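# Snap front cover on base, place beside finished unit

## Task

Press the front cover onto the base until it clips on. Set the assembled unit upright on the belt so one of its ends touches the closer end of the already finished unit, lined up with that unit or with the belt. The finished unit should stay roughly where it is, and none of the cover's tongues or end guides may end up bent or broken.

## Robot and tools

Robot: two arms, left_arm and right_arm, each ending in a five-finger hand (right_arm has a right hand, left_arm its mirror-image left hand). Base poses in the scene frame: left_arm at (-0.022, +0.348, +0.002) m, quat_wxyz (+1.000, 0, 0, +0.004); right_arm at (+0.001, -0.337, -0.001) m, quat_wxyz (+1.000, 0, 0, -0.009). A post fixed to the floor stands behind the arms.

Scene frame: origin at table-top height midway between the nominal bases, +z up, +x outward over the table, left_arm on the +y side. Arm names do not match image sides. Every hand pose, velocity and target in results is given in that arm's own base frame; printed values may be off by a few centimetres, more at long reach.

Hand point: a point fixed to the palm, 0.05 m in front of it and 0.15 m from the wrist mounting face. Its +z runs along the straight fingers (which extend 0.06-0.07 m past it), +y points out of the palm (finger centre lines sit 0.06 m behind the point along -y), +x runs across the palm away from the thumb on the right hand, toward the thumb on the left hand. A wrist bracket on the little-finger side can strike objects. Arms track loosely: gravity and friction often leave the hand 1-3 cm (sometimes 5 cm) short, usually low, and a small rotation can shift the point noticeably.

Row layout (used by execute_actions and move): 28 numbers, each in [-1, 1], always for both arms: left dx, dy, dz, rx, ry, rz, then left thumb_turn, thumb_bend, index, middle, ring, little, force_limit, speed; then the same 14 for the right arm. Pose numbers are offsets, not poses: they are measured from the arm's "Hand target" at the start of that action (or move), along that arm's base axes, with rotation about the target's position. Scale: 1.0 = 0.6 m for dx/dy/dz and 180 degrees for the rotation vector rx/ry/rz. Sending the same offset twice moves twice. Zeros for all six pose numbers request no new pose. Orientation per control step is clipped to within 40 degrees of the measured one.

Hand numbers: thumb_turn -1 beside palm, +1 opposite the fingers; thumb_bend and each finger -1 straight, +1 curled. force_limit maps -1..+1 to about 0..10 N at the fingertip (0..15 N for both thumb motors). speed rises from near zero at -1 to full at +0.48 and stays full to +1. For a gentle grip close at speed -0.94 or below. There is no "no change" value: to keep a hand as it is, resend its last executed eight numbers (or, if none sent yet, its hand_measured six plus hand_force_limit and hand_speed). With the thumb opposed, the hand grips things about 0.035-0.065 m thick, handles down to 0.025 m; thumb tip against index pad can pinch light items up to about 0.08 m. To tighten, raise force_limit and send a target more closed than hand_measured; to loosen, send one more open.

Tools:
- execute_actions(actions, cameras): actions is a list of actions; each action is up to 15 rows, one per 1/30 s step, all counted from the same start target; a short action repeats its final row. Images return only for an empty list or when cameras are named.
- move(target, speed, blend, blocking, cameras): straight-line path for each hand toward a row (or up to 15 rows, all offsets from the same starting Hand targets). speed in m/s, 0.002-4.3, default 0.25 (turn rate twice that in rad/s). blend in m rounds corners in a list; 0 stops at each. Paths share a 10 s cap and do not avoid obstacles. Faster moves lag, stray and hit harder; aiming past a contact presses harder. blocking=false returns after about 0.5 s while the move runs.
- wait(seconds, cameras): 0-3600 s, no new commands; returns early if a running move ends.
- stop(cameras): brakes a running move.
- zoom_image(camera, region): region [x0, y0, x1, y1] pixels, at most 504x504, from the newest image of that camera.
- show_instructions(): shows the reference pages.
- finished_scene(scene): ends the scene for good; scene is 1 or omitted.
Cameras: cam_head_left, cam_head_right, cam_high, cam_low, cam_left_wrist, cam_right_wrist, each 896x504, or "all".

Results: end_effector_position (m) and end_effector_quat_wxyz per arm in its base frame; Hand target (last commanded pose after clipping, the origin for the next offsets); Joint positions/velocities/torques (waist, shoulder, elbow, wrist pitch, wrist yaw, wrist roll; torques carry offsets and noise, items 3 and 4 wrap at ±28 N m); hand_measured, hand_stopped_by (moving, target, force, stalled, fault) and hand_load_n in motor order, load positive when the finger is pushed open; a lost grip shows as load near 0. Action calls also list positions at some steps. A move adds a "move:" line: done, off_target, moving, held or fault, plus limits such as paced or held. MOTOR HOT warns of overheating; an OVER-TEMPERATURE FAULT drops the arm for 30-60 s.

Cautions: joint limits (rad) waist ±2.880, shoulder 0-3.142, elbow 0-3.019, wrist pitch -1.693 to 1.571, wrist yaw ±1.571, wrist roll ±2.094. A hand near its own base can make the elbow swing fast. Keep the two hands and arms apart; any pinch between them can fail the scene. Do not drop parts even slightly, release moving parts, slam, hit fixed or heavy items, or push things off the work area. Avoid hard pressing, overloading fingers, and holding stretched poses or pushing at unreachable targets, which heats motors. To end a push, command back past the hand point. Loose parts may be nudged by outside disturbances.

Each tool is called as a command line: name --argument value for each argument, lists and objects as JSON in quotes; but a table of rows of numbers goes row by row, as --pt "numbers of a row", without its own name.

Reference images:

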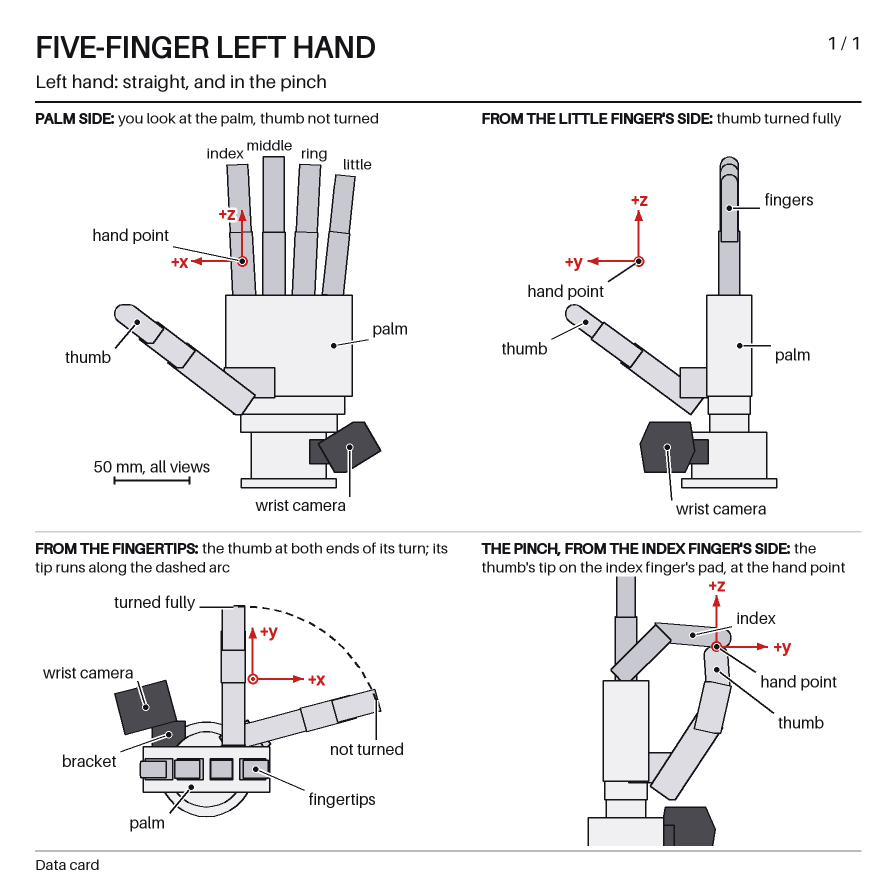

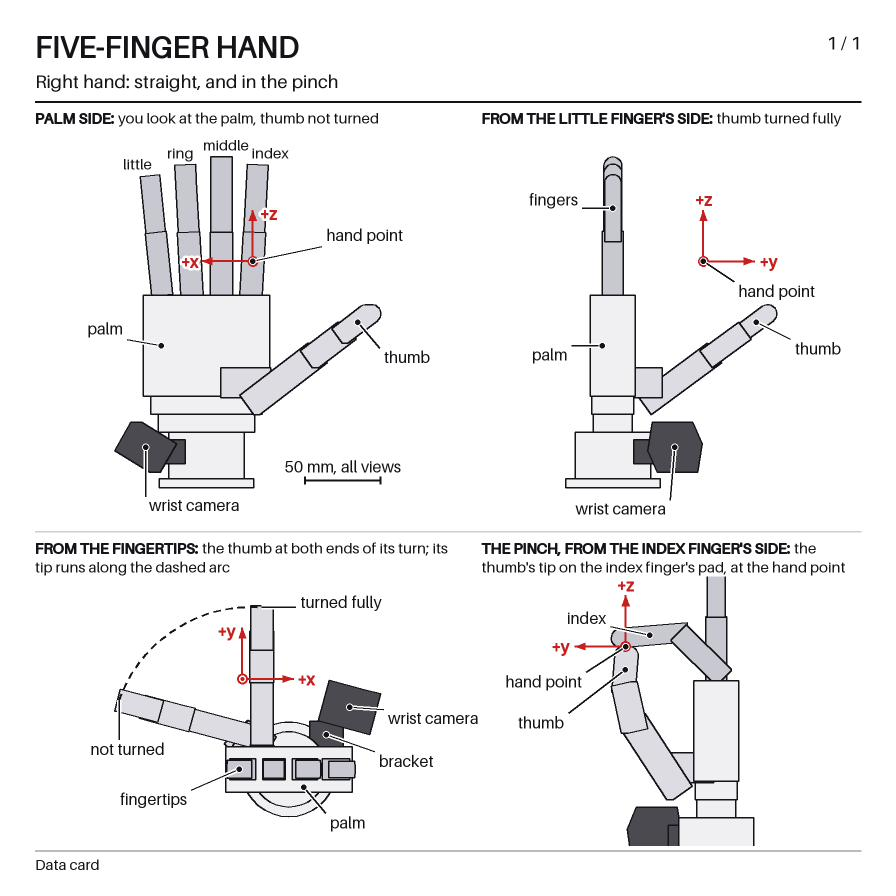

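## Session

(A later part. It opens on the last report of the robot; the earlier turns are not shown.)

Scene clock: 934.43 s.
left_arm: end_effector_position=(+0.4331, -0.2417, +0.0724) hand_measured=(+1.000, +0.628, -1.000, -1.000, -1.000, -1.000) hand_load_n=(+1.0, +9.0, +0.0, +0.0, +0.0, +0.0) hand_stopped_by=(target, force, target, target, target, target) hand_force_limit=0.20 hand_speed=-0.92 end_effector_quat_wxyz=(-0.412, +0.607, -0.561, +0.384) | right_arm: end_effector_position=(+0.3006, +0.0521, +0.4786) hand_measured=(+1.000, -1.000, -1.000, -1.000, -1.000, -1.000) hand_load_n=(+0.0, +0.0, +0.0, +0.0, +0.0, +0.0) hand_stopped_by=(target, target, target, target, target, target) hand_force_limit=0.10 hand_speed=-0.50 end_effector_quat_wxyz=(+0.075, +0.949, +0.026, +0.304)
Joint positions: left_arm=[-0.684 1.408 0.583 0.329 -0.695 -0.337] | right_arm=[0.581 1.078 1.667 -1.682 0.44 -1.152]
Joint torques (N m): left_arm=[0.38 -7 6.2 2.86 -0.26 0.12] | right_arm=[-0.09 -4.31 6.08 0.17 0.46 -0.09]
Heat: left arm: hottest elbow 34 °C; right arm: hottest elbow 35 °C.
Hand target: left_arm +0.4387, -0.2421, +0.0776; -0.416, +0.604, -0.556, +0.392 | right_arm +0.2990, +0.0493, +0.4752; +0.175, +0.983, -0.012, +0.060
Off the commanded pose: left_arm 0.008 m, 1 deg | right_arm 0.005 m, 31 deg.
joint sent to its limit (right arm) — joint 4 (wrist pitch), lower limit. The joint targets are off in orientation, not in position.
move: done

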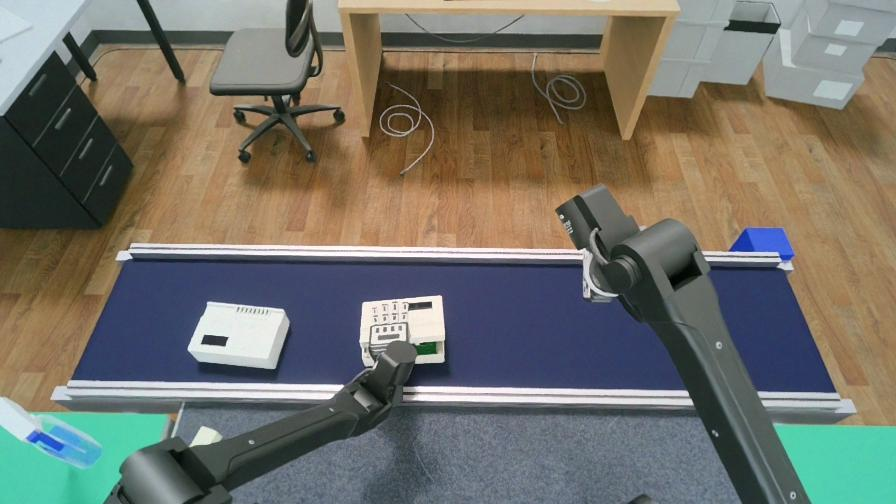

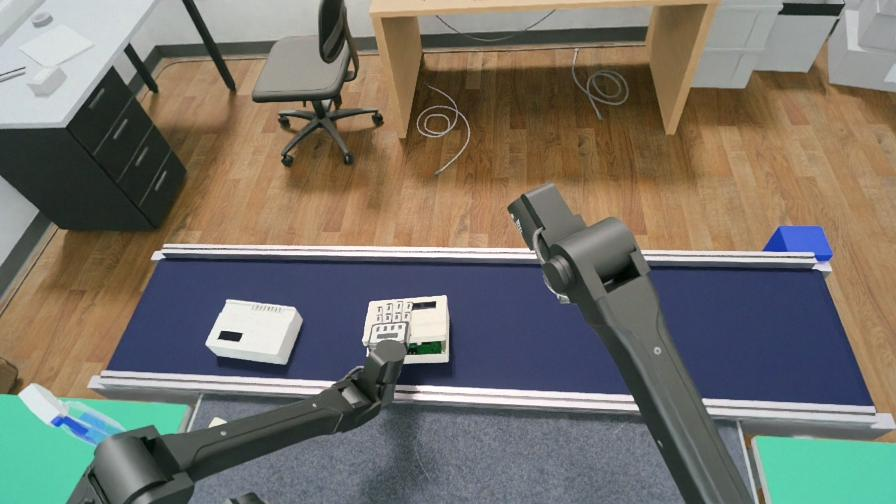

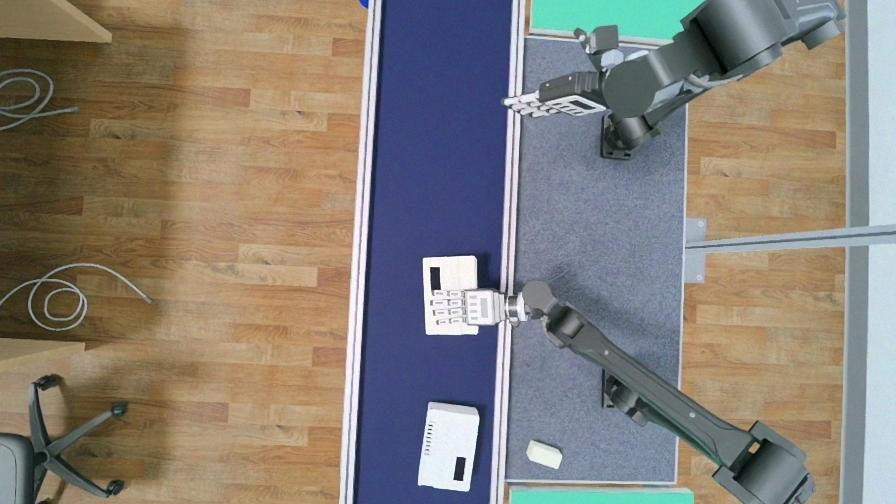

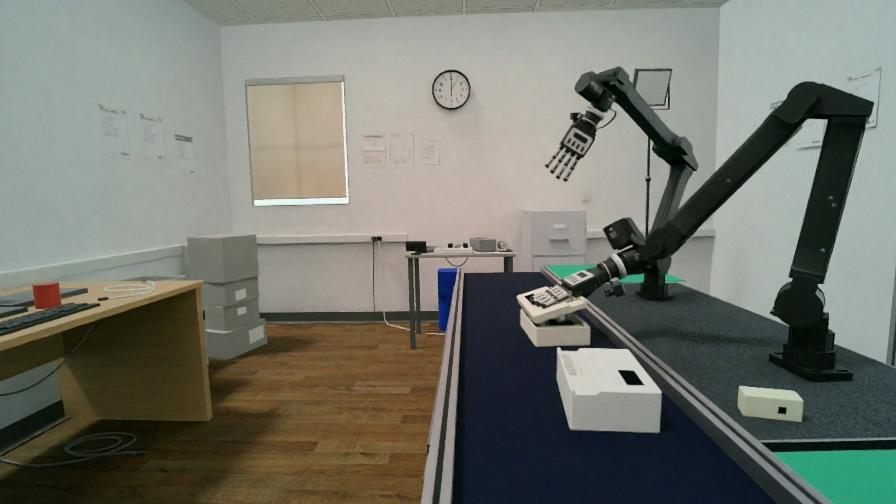

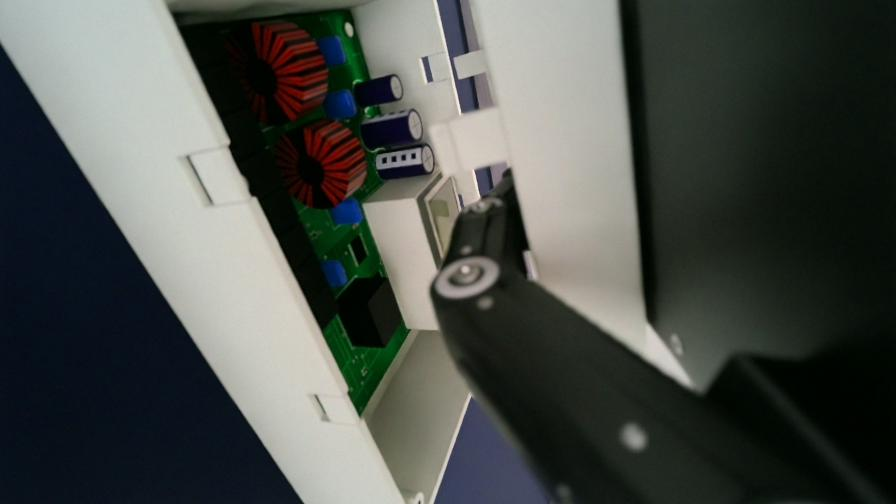

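move --target '[0, 0.0003, -0.0095, 0, 0, 0, 1,0.96,-1,-1,-1,-1,0.2,-0.92, 0,0,0,0,0,0,1,-1,-1,-1,-1,-1,0.1,-0.5]' --speed 0.03 --cameras '["cam_low","cam_left_wrist","cam_high"]'

zoom_image --camera "cam_low" --region '[515, 285, 595, 350]'

zoom_image --camera "cam_left_wrist" --region '[380, 0, 600, 260]'

Scene clock: 939.10 s.
left_arm: end_effector_position=(+0.4326, -0.2414, +0.0660) hand_measured=(+1.000, +0.628, -1.000, -1.000, -1.000, -1.000) hand_load_n=(+0.5, +9.0, +0.0, +0.0, +0.0, +0.0) hand_stopped_by=(target, force, target, target, target, target) hand_force_limit=0.20 hand_speed=-0.92 end_effector_quat_wxyz=(-0.412, +0.606, -0.562, +0.383) | right_arm: end_effector_position=(+0.3006, +0.0521, +0.4786) hand_measured=(+1.000, -1.000, -1.000, -1.000, -1.000, -1.000) hand_load_n=(+0.0, +0.0, +0.0, +0.0, +0.0, +0.0) hand_stopped_by=(target, target, target, target, target, target) hand_force_limit=0.10 hand_speed=-0.50 end_effector_quat_wxyz=(+0.075, +0.949, +0.026, +0.304)
Joint positions: left_arm=[-0.684 1.424 0.576 0.35 -0.694 -0.336] | right_arm=[0.581 1.078 1.667 -1.682 0.44 -1.152]
Joint torques (N m): left_arm=[-0.15 -7.47 6.11 3.12 -0.23 0.13] | right_arm=[-0.09 -4.31 6.08 0.16 0.46 -0.1]
Heat: left arm: hottest elbow 34 °C; right arm: hottest elbow 35 °C.
Hand target: left_arm +0.4386, -0.2419, +0.0718; -0.416, +0.604, -0.556, +0.392 | right_arm +0.2990, +0.0493, +0.4752; +0.175, +0.983, -0.012, +0.060
Off the commanded pose: left_arm 0.008 m, 1 deg | right_arm 0.005 m, 31 deg.
joint sent to its limit (right arm) — joint 4 (wrist pitch), lower limit. The joint targets are off in orientation, not in position.
move: done
Images, in order (width x height): cam_high 896x504, cam_low 896x504, cam_left_wrist 896x504.

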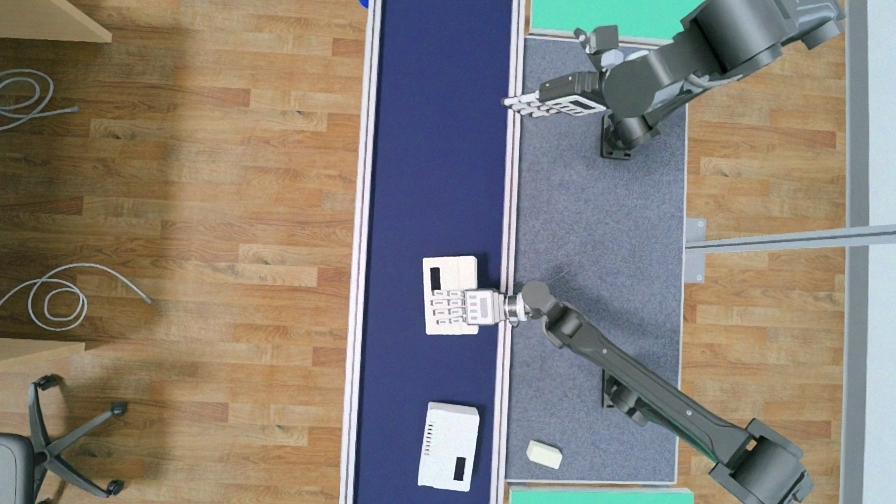

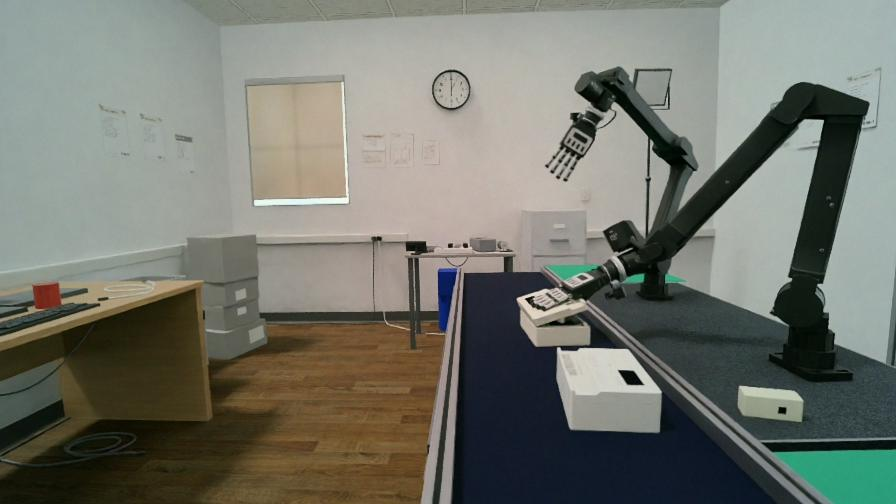

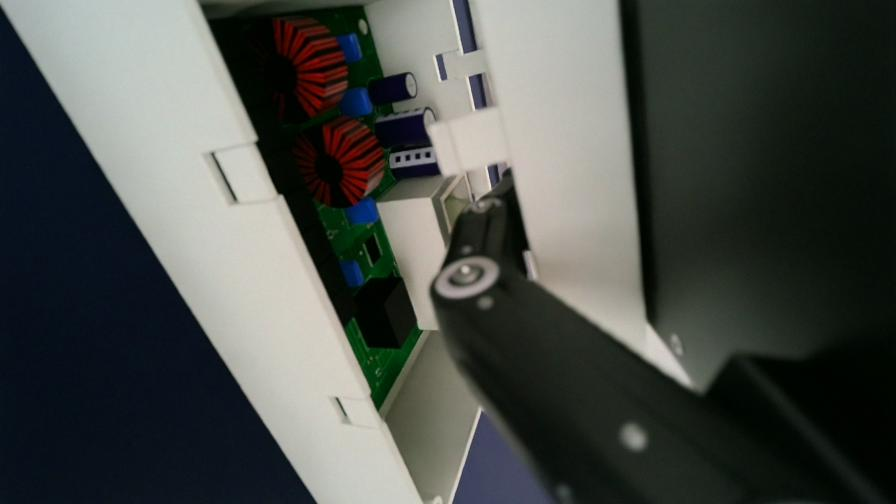

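Scaled by 6.300 from the camera's image (finer frame: 1280x720).

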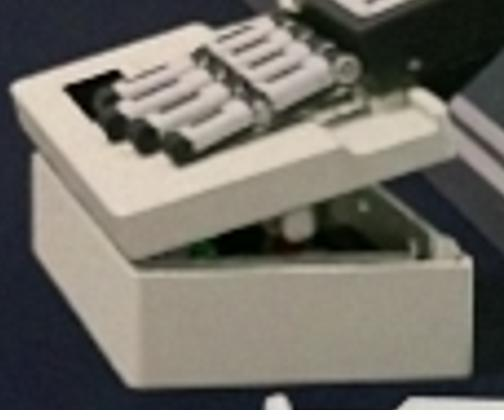

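Scaled by 1.938 from the camera's image (finer frame: 1280x720).

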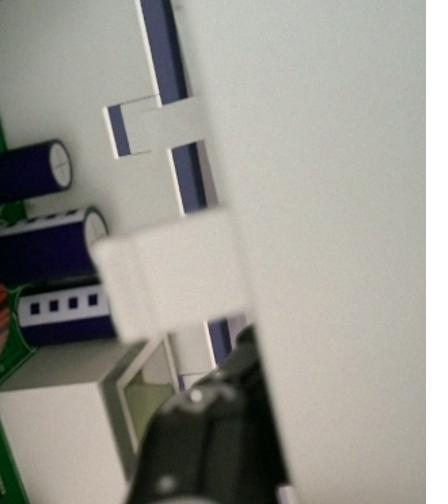

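move --target '[0, 0.0003, -0.0075, 0, 0, 0, 1,0.96,-1,-1,-1,-1,0.2,-0.92, 0,0,0,0,0,0,1,-1,-1,-1,-1,-1,0.1,-0.5]' --speed 0.03 --cameras '["cam_low","cam_left_wrist","cam_high","cam_head_left","cam_head_right"]'

zoom_image --camera "cam_low" --region '[515, 285, 595, 350]'

zoom_image --camera "cam_left_wrist" --region '[380, 0, 600, 260]'

zoom_image --camera "cam_head_right" --region '[355, 290, 465, 375]'

Scene clock: 943.10 s.
left_arm: end_effector_position=(+0.4335, -0.2421, +0.0656) hand_measured=(+1.000, +0.628, -1.000, -1.000, -1.000, -1.000) hand_load_n=(+0.5, +8.5, +0.0, +0.0, +0.0, +0.0) hand_stopped_by=(target, force, target, target, target, target) hand_force_limit=0.20 hand_speed=-0.92 end_effector_quat_wxyz=(-0.413, +0.606, -0.560, +0.387) | right_arm: end_effector_position=(+0.3006, +0.0521, +0.4786) hand_measured=(+1.000, -1.000, -1.000, -1.000, -1.000, -1.000) hand_load_n=(+0.0, +0.0, +0.0, +0.0, +0.0, +0.0) hand_stopped_by=(target, target, target, target, target, target) hand_force_limit=0.10 hand_speed=-0.50 end_effector_quat_wxyz=(+0.075, +0.949, +0.026, +0.304)
Joint positions: left_arm=[-0.684 1.43 0.573 0.369 -0.694 -0.334] | right_arm=[0.581 1.078 1.667 -1.682 0.44 -1.152]
Joint torques (N m): left_arm=[0.03 -6.65 6.06 2.97 -0.21 0.14] | right_arm=[-0.09 -4.31 6.08 0.17 0.46 -0.1]
Heat: left arm: hottest elbow 34 °C; right arm: hottest elbow 35 °C.
Hand target: left_arm +0.4387, -0.2418, +0.0674; -0.416, +0.604, -0.556, +0.392 | right_arm +0.2990, +0.0493, +0.4752; +0.175, +0.983, -0.012, +0.060
Off the commanded pose: left_arm 0.005 m, 1 deg | right_arm 0.005 m, 31 deg.
joint sent to its limit (right arm) — joint 4 (wrist pitch), lower limit. The joint targets are off in orientation, not in position.
move: done
Images, in order (width x height): cam_head_left 896x504, cam_head_right 896x504, cam_high 896x504, cam_low 896x504, cam_left_wrist 896x504.

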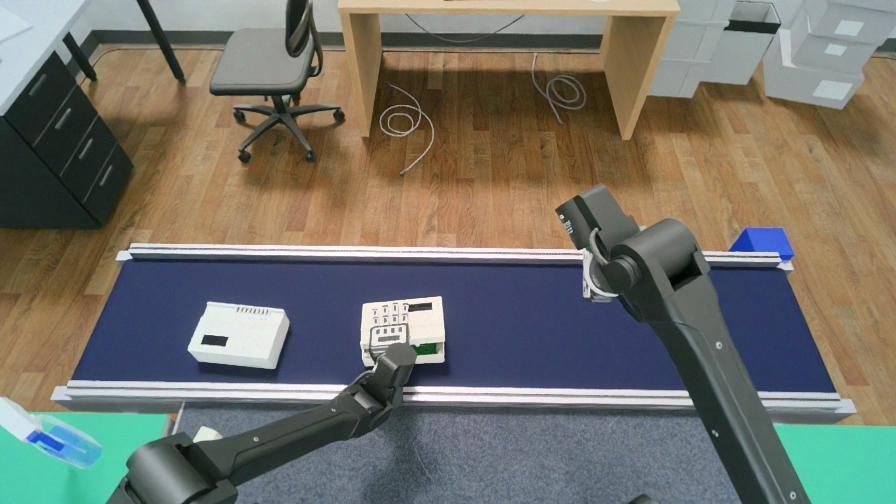

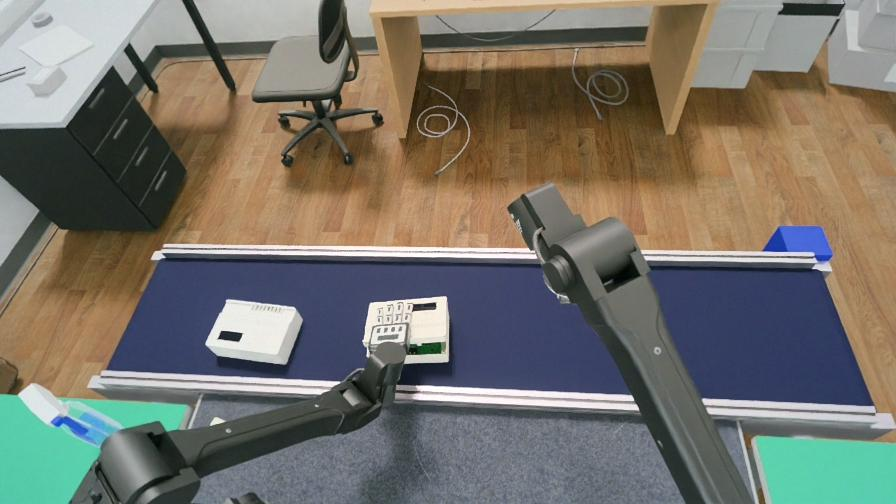

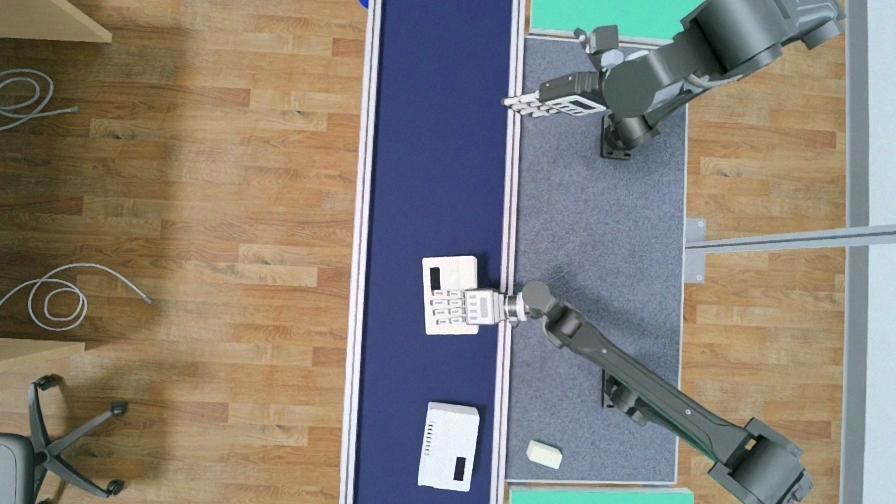

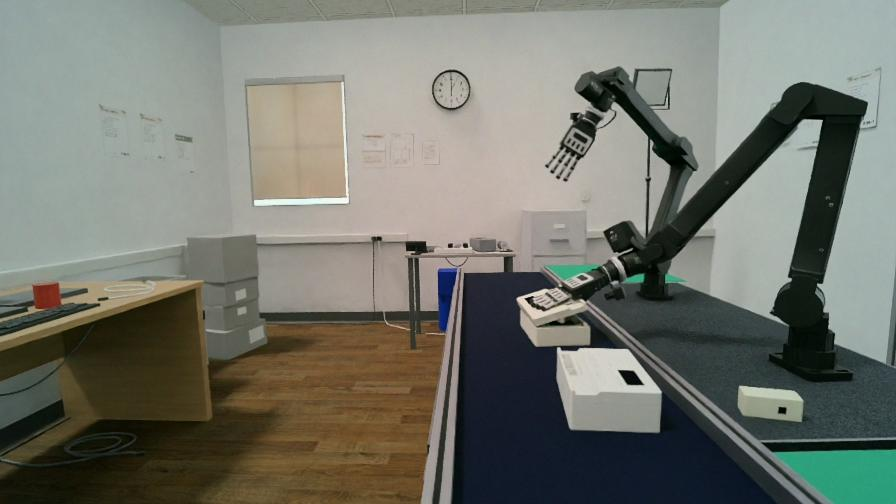

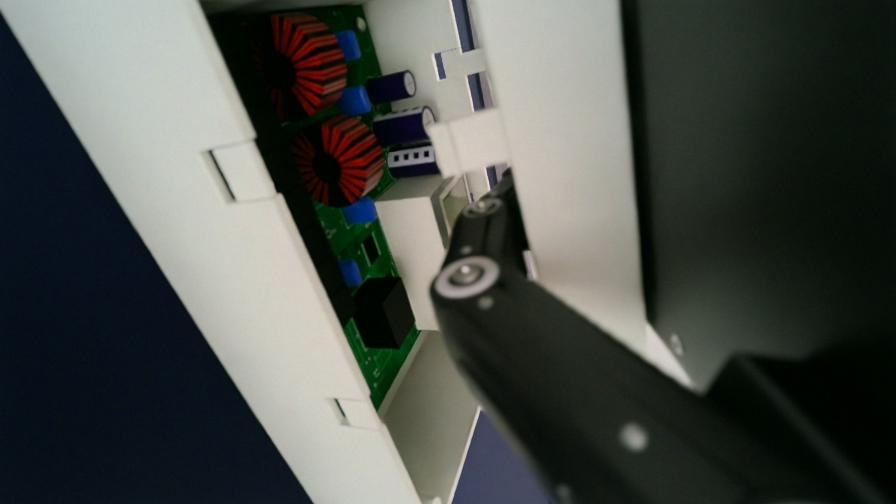

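Scaled by 6.300 from the camera's image (finer frame: 1280x720).

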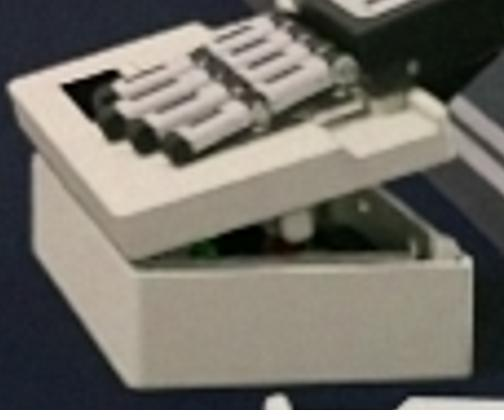

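Scaled by 1.938 from the camera's image (finer frame: 1280x720).

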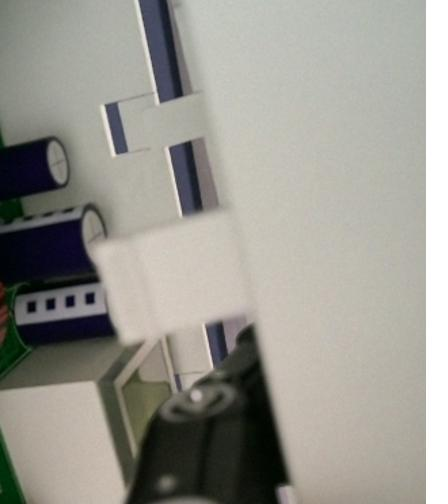

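Scaled by 4.582 from the camera's image (finer frame: 1280x720).

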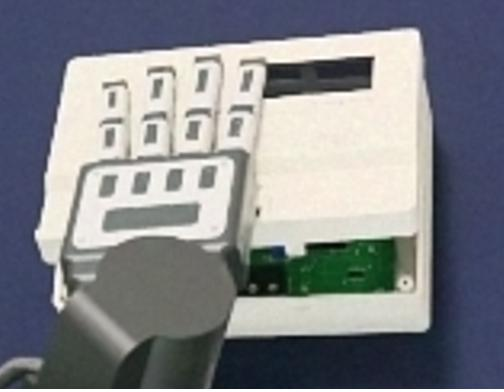

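zoom_image --camera "cam_left_wrist" --region '[400, 130, 560, 330]'

zoom_image --camera "cam_low" --region '[545, 300, 600, 345]'

zoom_image --camera "cam_left_wrist" --region '[180, 100, 480, 440]'

Scaled by 2.520 from the camera's image (finer frame: 1280x720).

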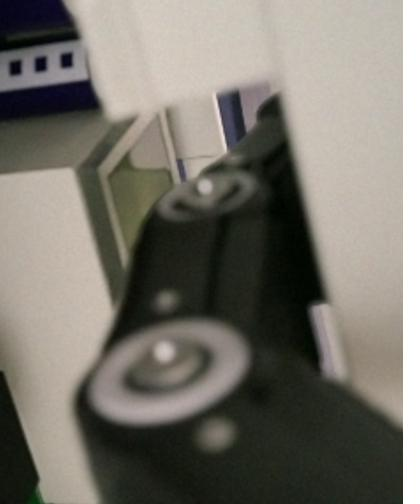

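Scaled by 9.164 from the camera's image (finer frame: 1280x720).

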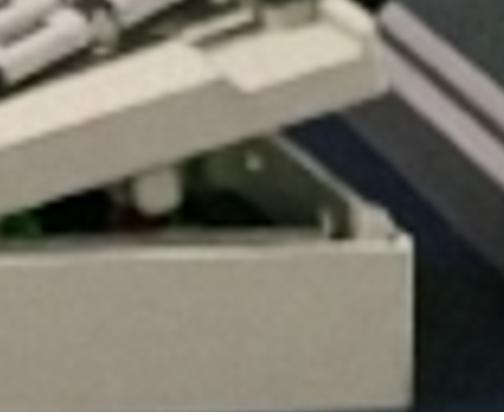

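Scaled by 1.482 from the camera's image (finer frame: 1280x720).

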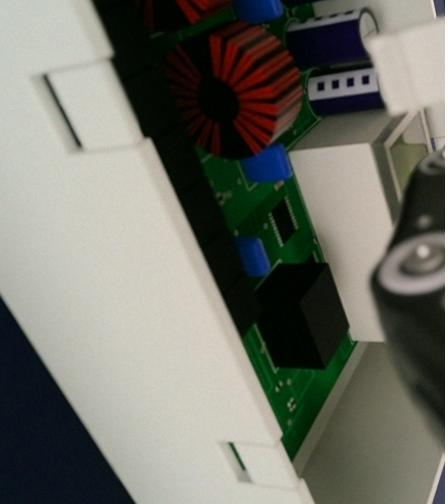

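move --target '[0, 0.000, -0.0067, 0, 0, 0, 1,0.96,-1,-1,-1,-1,0.2,-0.92, 0,0,0,0,0,0,1,-1,-1,-1,-1,-1,0.1,-0.5]' --speed 0.03 --cameras '["cam_low","cam_left_wrist","cam_high"]'

zoom_image --camera "cam_low" --region '[515, 285, 595, 350]'

zoom_image --camera "cam_left_wrist" --region '[380, 0, 600, 260]'

zoom_image --camera "cam_high" --region '[410, 240, 520, 350]'

Scene clock: 987.90 s.
left_arm: end_effector_position=(+0.4353, -0.2435, +0.0648) hand_measured=(+1.000, +0.628, -1.000, -1.000, -1.000, -1.000) hand_load_n=(+1.0, +9.0, +0.0, +0.0, +0.0, +0.0) hand_stopped_by=(target, force, target, target, target, target) hand_force_limit=0.20 hand_speed=-0.92 end_effector_quat_wxyz=(-0.413, +0.606, -0.557, +0.390) | right_arm: end_effector_position=(+0.3006, +0.0521, +0.4786) hand_measured=(+1.000, -1.000, -1.000, -1.000, -1.000, -1.000) hand_load_n=(+0.5, -0.5, +0.0, +0.0, +0.0, +0.0) hand_stopped_by=(target, target, target, target, target, target) hand_force_limit=0.10 hand_speed=-0.50 end_effector_quat_wxyz=(+0.075, +0.949, +0.026, +0.304)
Joint positions: left_arm=[-0.684 1.439 0.573 0.388 -0.694 -0.334] | right_arm=[0.581 1.078 1.667 -1.682 0.44 -1.152]
Joint torques (N m): left_arm=[0.32 -6.89 5.82 2.86 -0.21 0.12] | right_arm=[-0.09 -4.25 6.08 0.17 0.47 -0.1]
Heat: left arm: hottest elbow 33 °C; right arm: hottest elbow 35 °C.
Hand target: left_arm +0.4387, -0.2419, +0.0635; -0.416, +0.604, -0.556, +0.392 | right_arm +0.2990, +0.0493, +0.4752; +0.175, +0.983, -0.012, +0.060
Off the commanded pose: left_arm 0.004 m, 0 deg | right_arm 0.005 m, 31 deg.
joint sent to its limit (right arm) — joint 4 (wrist pitch), lower limit. The joint targets are off in orientation, not in position.
move: done
Images, in order (width x height): cam_high 896x504, cam_low 896x504, cam_left_wrist 896x504.

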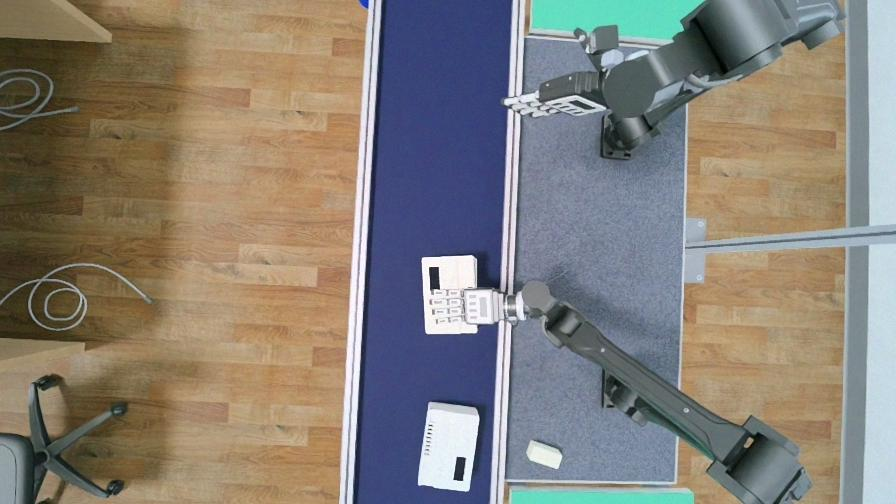

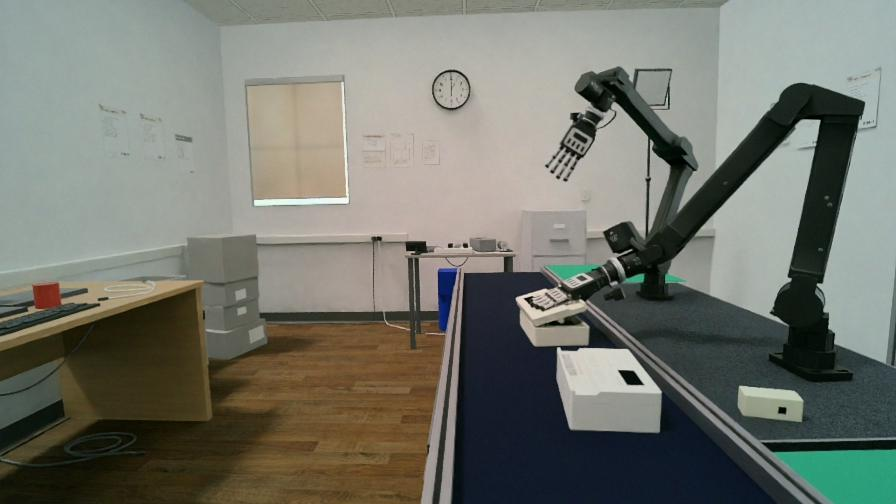

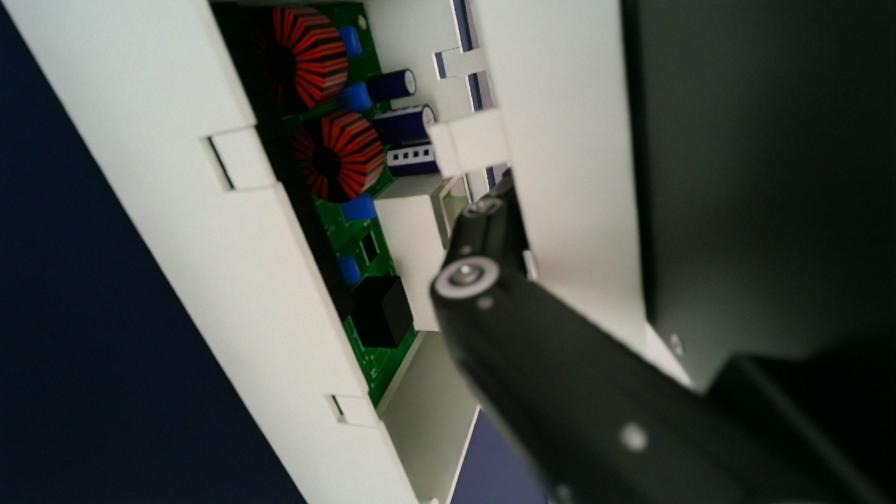

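Scaled by 6.300 from the camera's image (finer frame: 1280x720).

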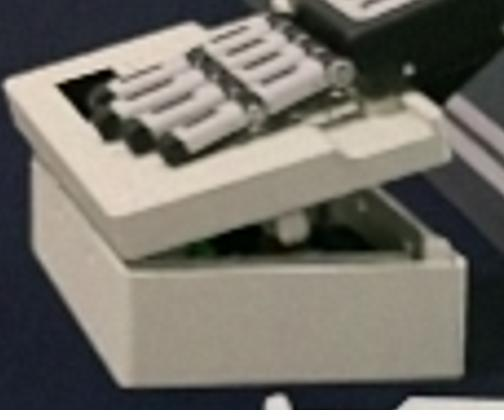

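Scaled by 1.938 from the camera's image (finer frame: 1280x720).

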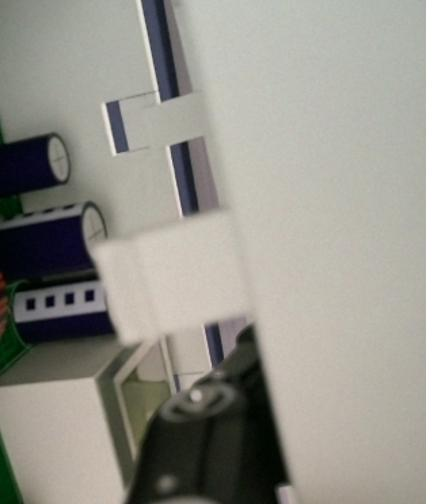

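Scaled by 4.582 from the camera's image (finer frame: 1280x720).

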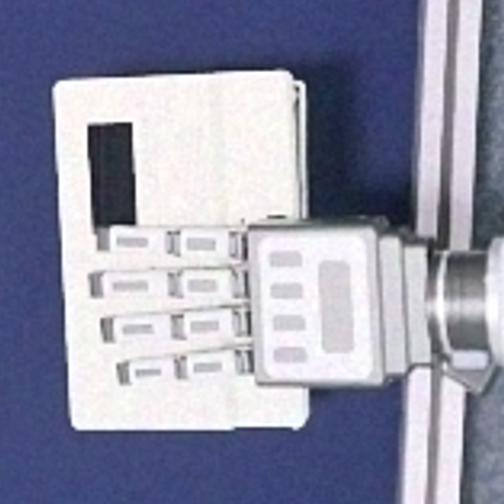

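move --pt "-0.004 0.000 0.020 0 0 0 1 0.96 -1 -1 -1 -1 0.2 -0.92 0 0 0 0 0 0 1 -1 -1 -1 -1 -1 0.1 -0.5" --pt "-0.0075 0.000 0.006 0 0 0 1 0.96 -1 -1 -1 -1 0.2 -0.92 0 0 0 0 0 0 1 -1 -1 -1 -1 -1 0.1 -0.5" --speed 0.03 --cameras '["cam_low","cam_left_wrist","cam_high"]'

zoom_image --camera "cam_low" --region '[515, 285, 595, 350]'

zoom_image --camera "cam_high" --region '[410, 240, 520, 350]'

Scene clock: 994.03 s.
left_arm: end_effector_position=(+0.4305, -0.2396, +0.0614) hand_measured=(+1.000, +0.628, -1.000, -1.000, -1.000, -1.000) hand_load_n=(+0.5, +8.5, +0.0, +0.0, +0.0, +0.0) hand_stopped_by=(target, force, target, target, target, target) hand_force_limit=0.20 hand_speed=-0.92 end_effector_quat_wxyz=(-0.412, +0.606, -0.562, +0.384) | right_arm: end_effector_position=(+0.3006, +0.0521, +0.4786) hand_measured=(+1.000, -1.000, -1.000, -1.000, -1.000, -1.000) hand_load_n=(+0.0, +0.0, +0.0, +0.0, +0.0, +0.0) hand_stopped_by=(target, target, target, target, target, target) hand_force_limit=0.10 hand_speed=-0.50 end_effector_quat_wxyz=(+0.075, +0.949, +0.026, +0.304)
Joint positions: left_arm=[-0.684 1.431 0.563 0.374 -0.694 -0.334] | right_arm=[0.581 1.078 1.667 -1.682 0.44 -1.152]
Joint torques (N m): left_arm=[0.03 -7.47 5.98 2.77 -0.49 0.09] | right_arm=[-0.09 -4.31 6.08 0.17 0.46 -0.09]
Heat: left arm: hottest elbow 33 °C; right arm: hottest elbow 35 °C.
Hand target: left_arm +0.4342, -0.2419, +0.0670; -0.416, +0.604, -0.556, +0.392 | right_arm +0.2990, +0.0493, +0.4752; +0.175, +0.983, -0.012, +0.060
Off the commanded pose: left_arm 0.007 m, 1 deg | right_arm 0.005 m, 31 deg.
joint sent to its limit (right arm) — joint 4 (wrist pitch), lower limit. The joint targets are off in orientation, not in position.
move: done
Images, in order (width x height): cam_high 896x504, cam_low 896x504, cam_left_wrist 896x504.

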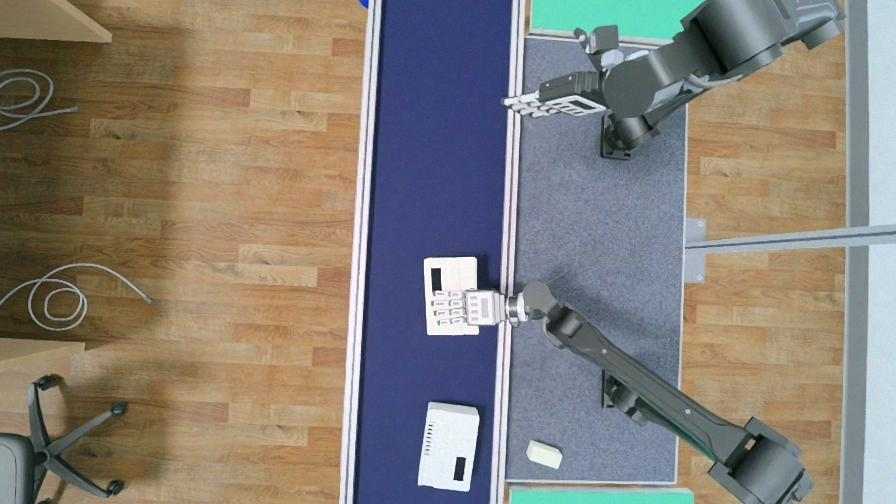

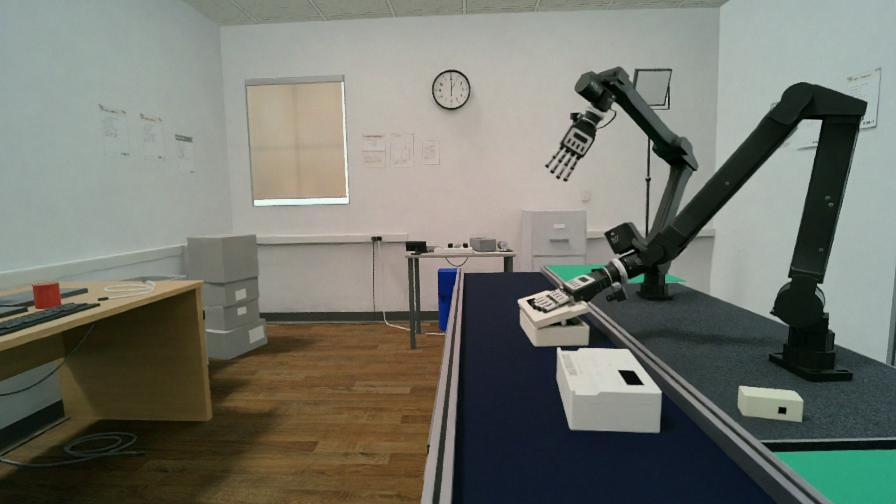

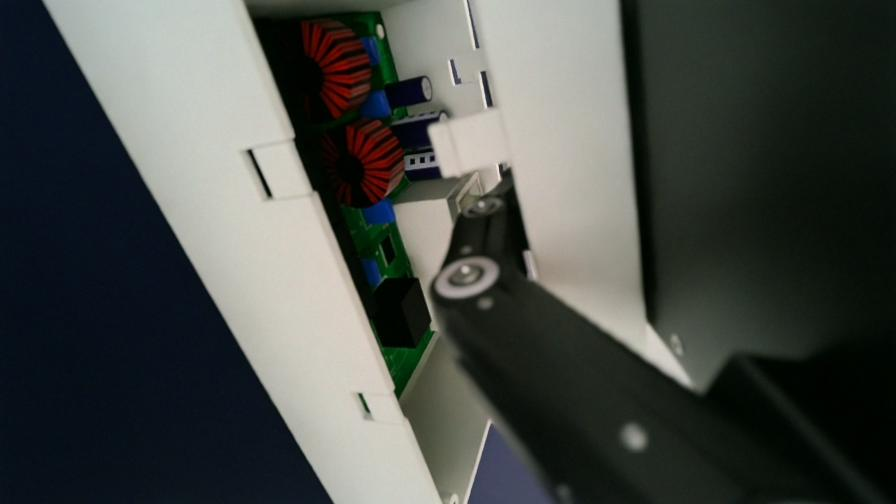

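Scaled by 6.300 from the camera's image (finer frame: 1280x720).

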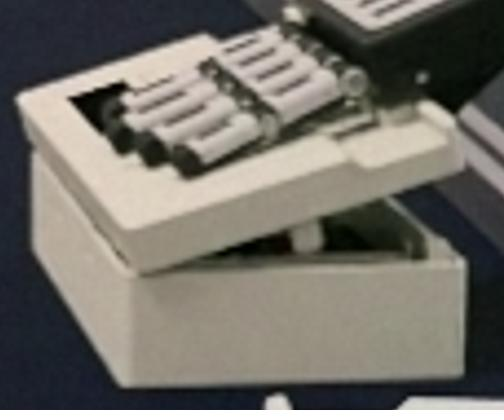

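Scaled by 4.582 from the camera's image (finer frame: 1280x720).

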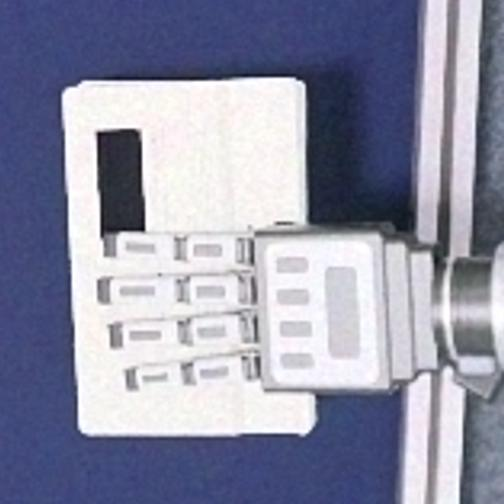

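zoom_image --camera "cam_high" --region '[420, 315, 485, 345]'

zoom_image --camera "cam_high" --region '[420, 250, 485, 280]'

zoom_image --camera "cam_left_wrist" --region '[380, 0, 600, 260]'

zoom_image --camera "cam_low" --region '[515, 310, 555, 345]'

Scaled by 7.754 from the camera's image (finer frame: 1280x720).

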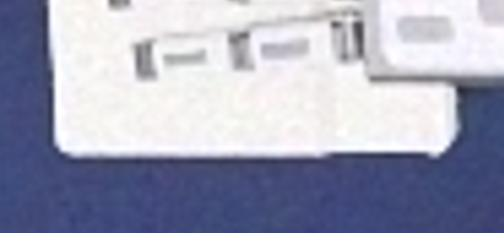

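Scaled by 7.754 from the camera's image (finer frame: 1280x720).

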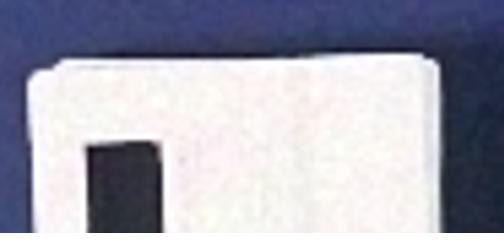

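Scaled by 1.938 from the camera's image (finer frame: 1280x720).

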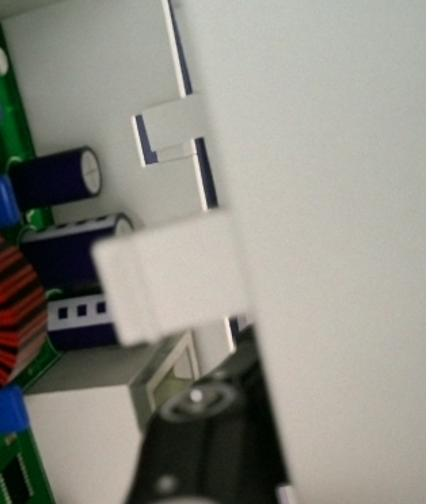

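Scaled by 12.600 from the camera's image (finer frame: 1280x720).

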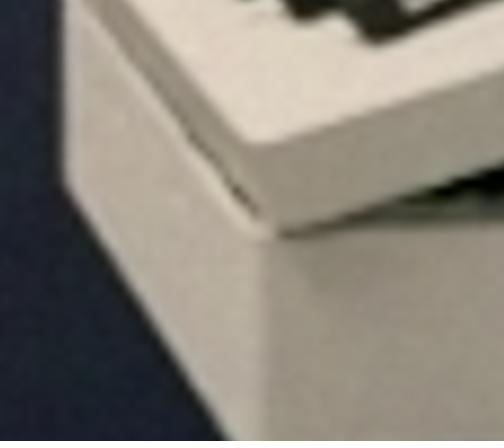

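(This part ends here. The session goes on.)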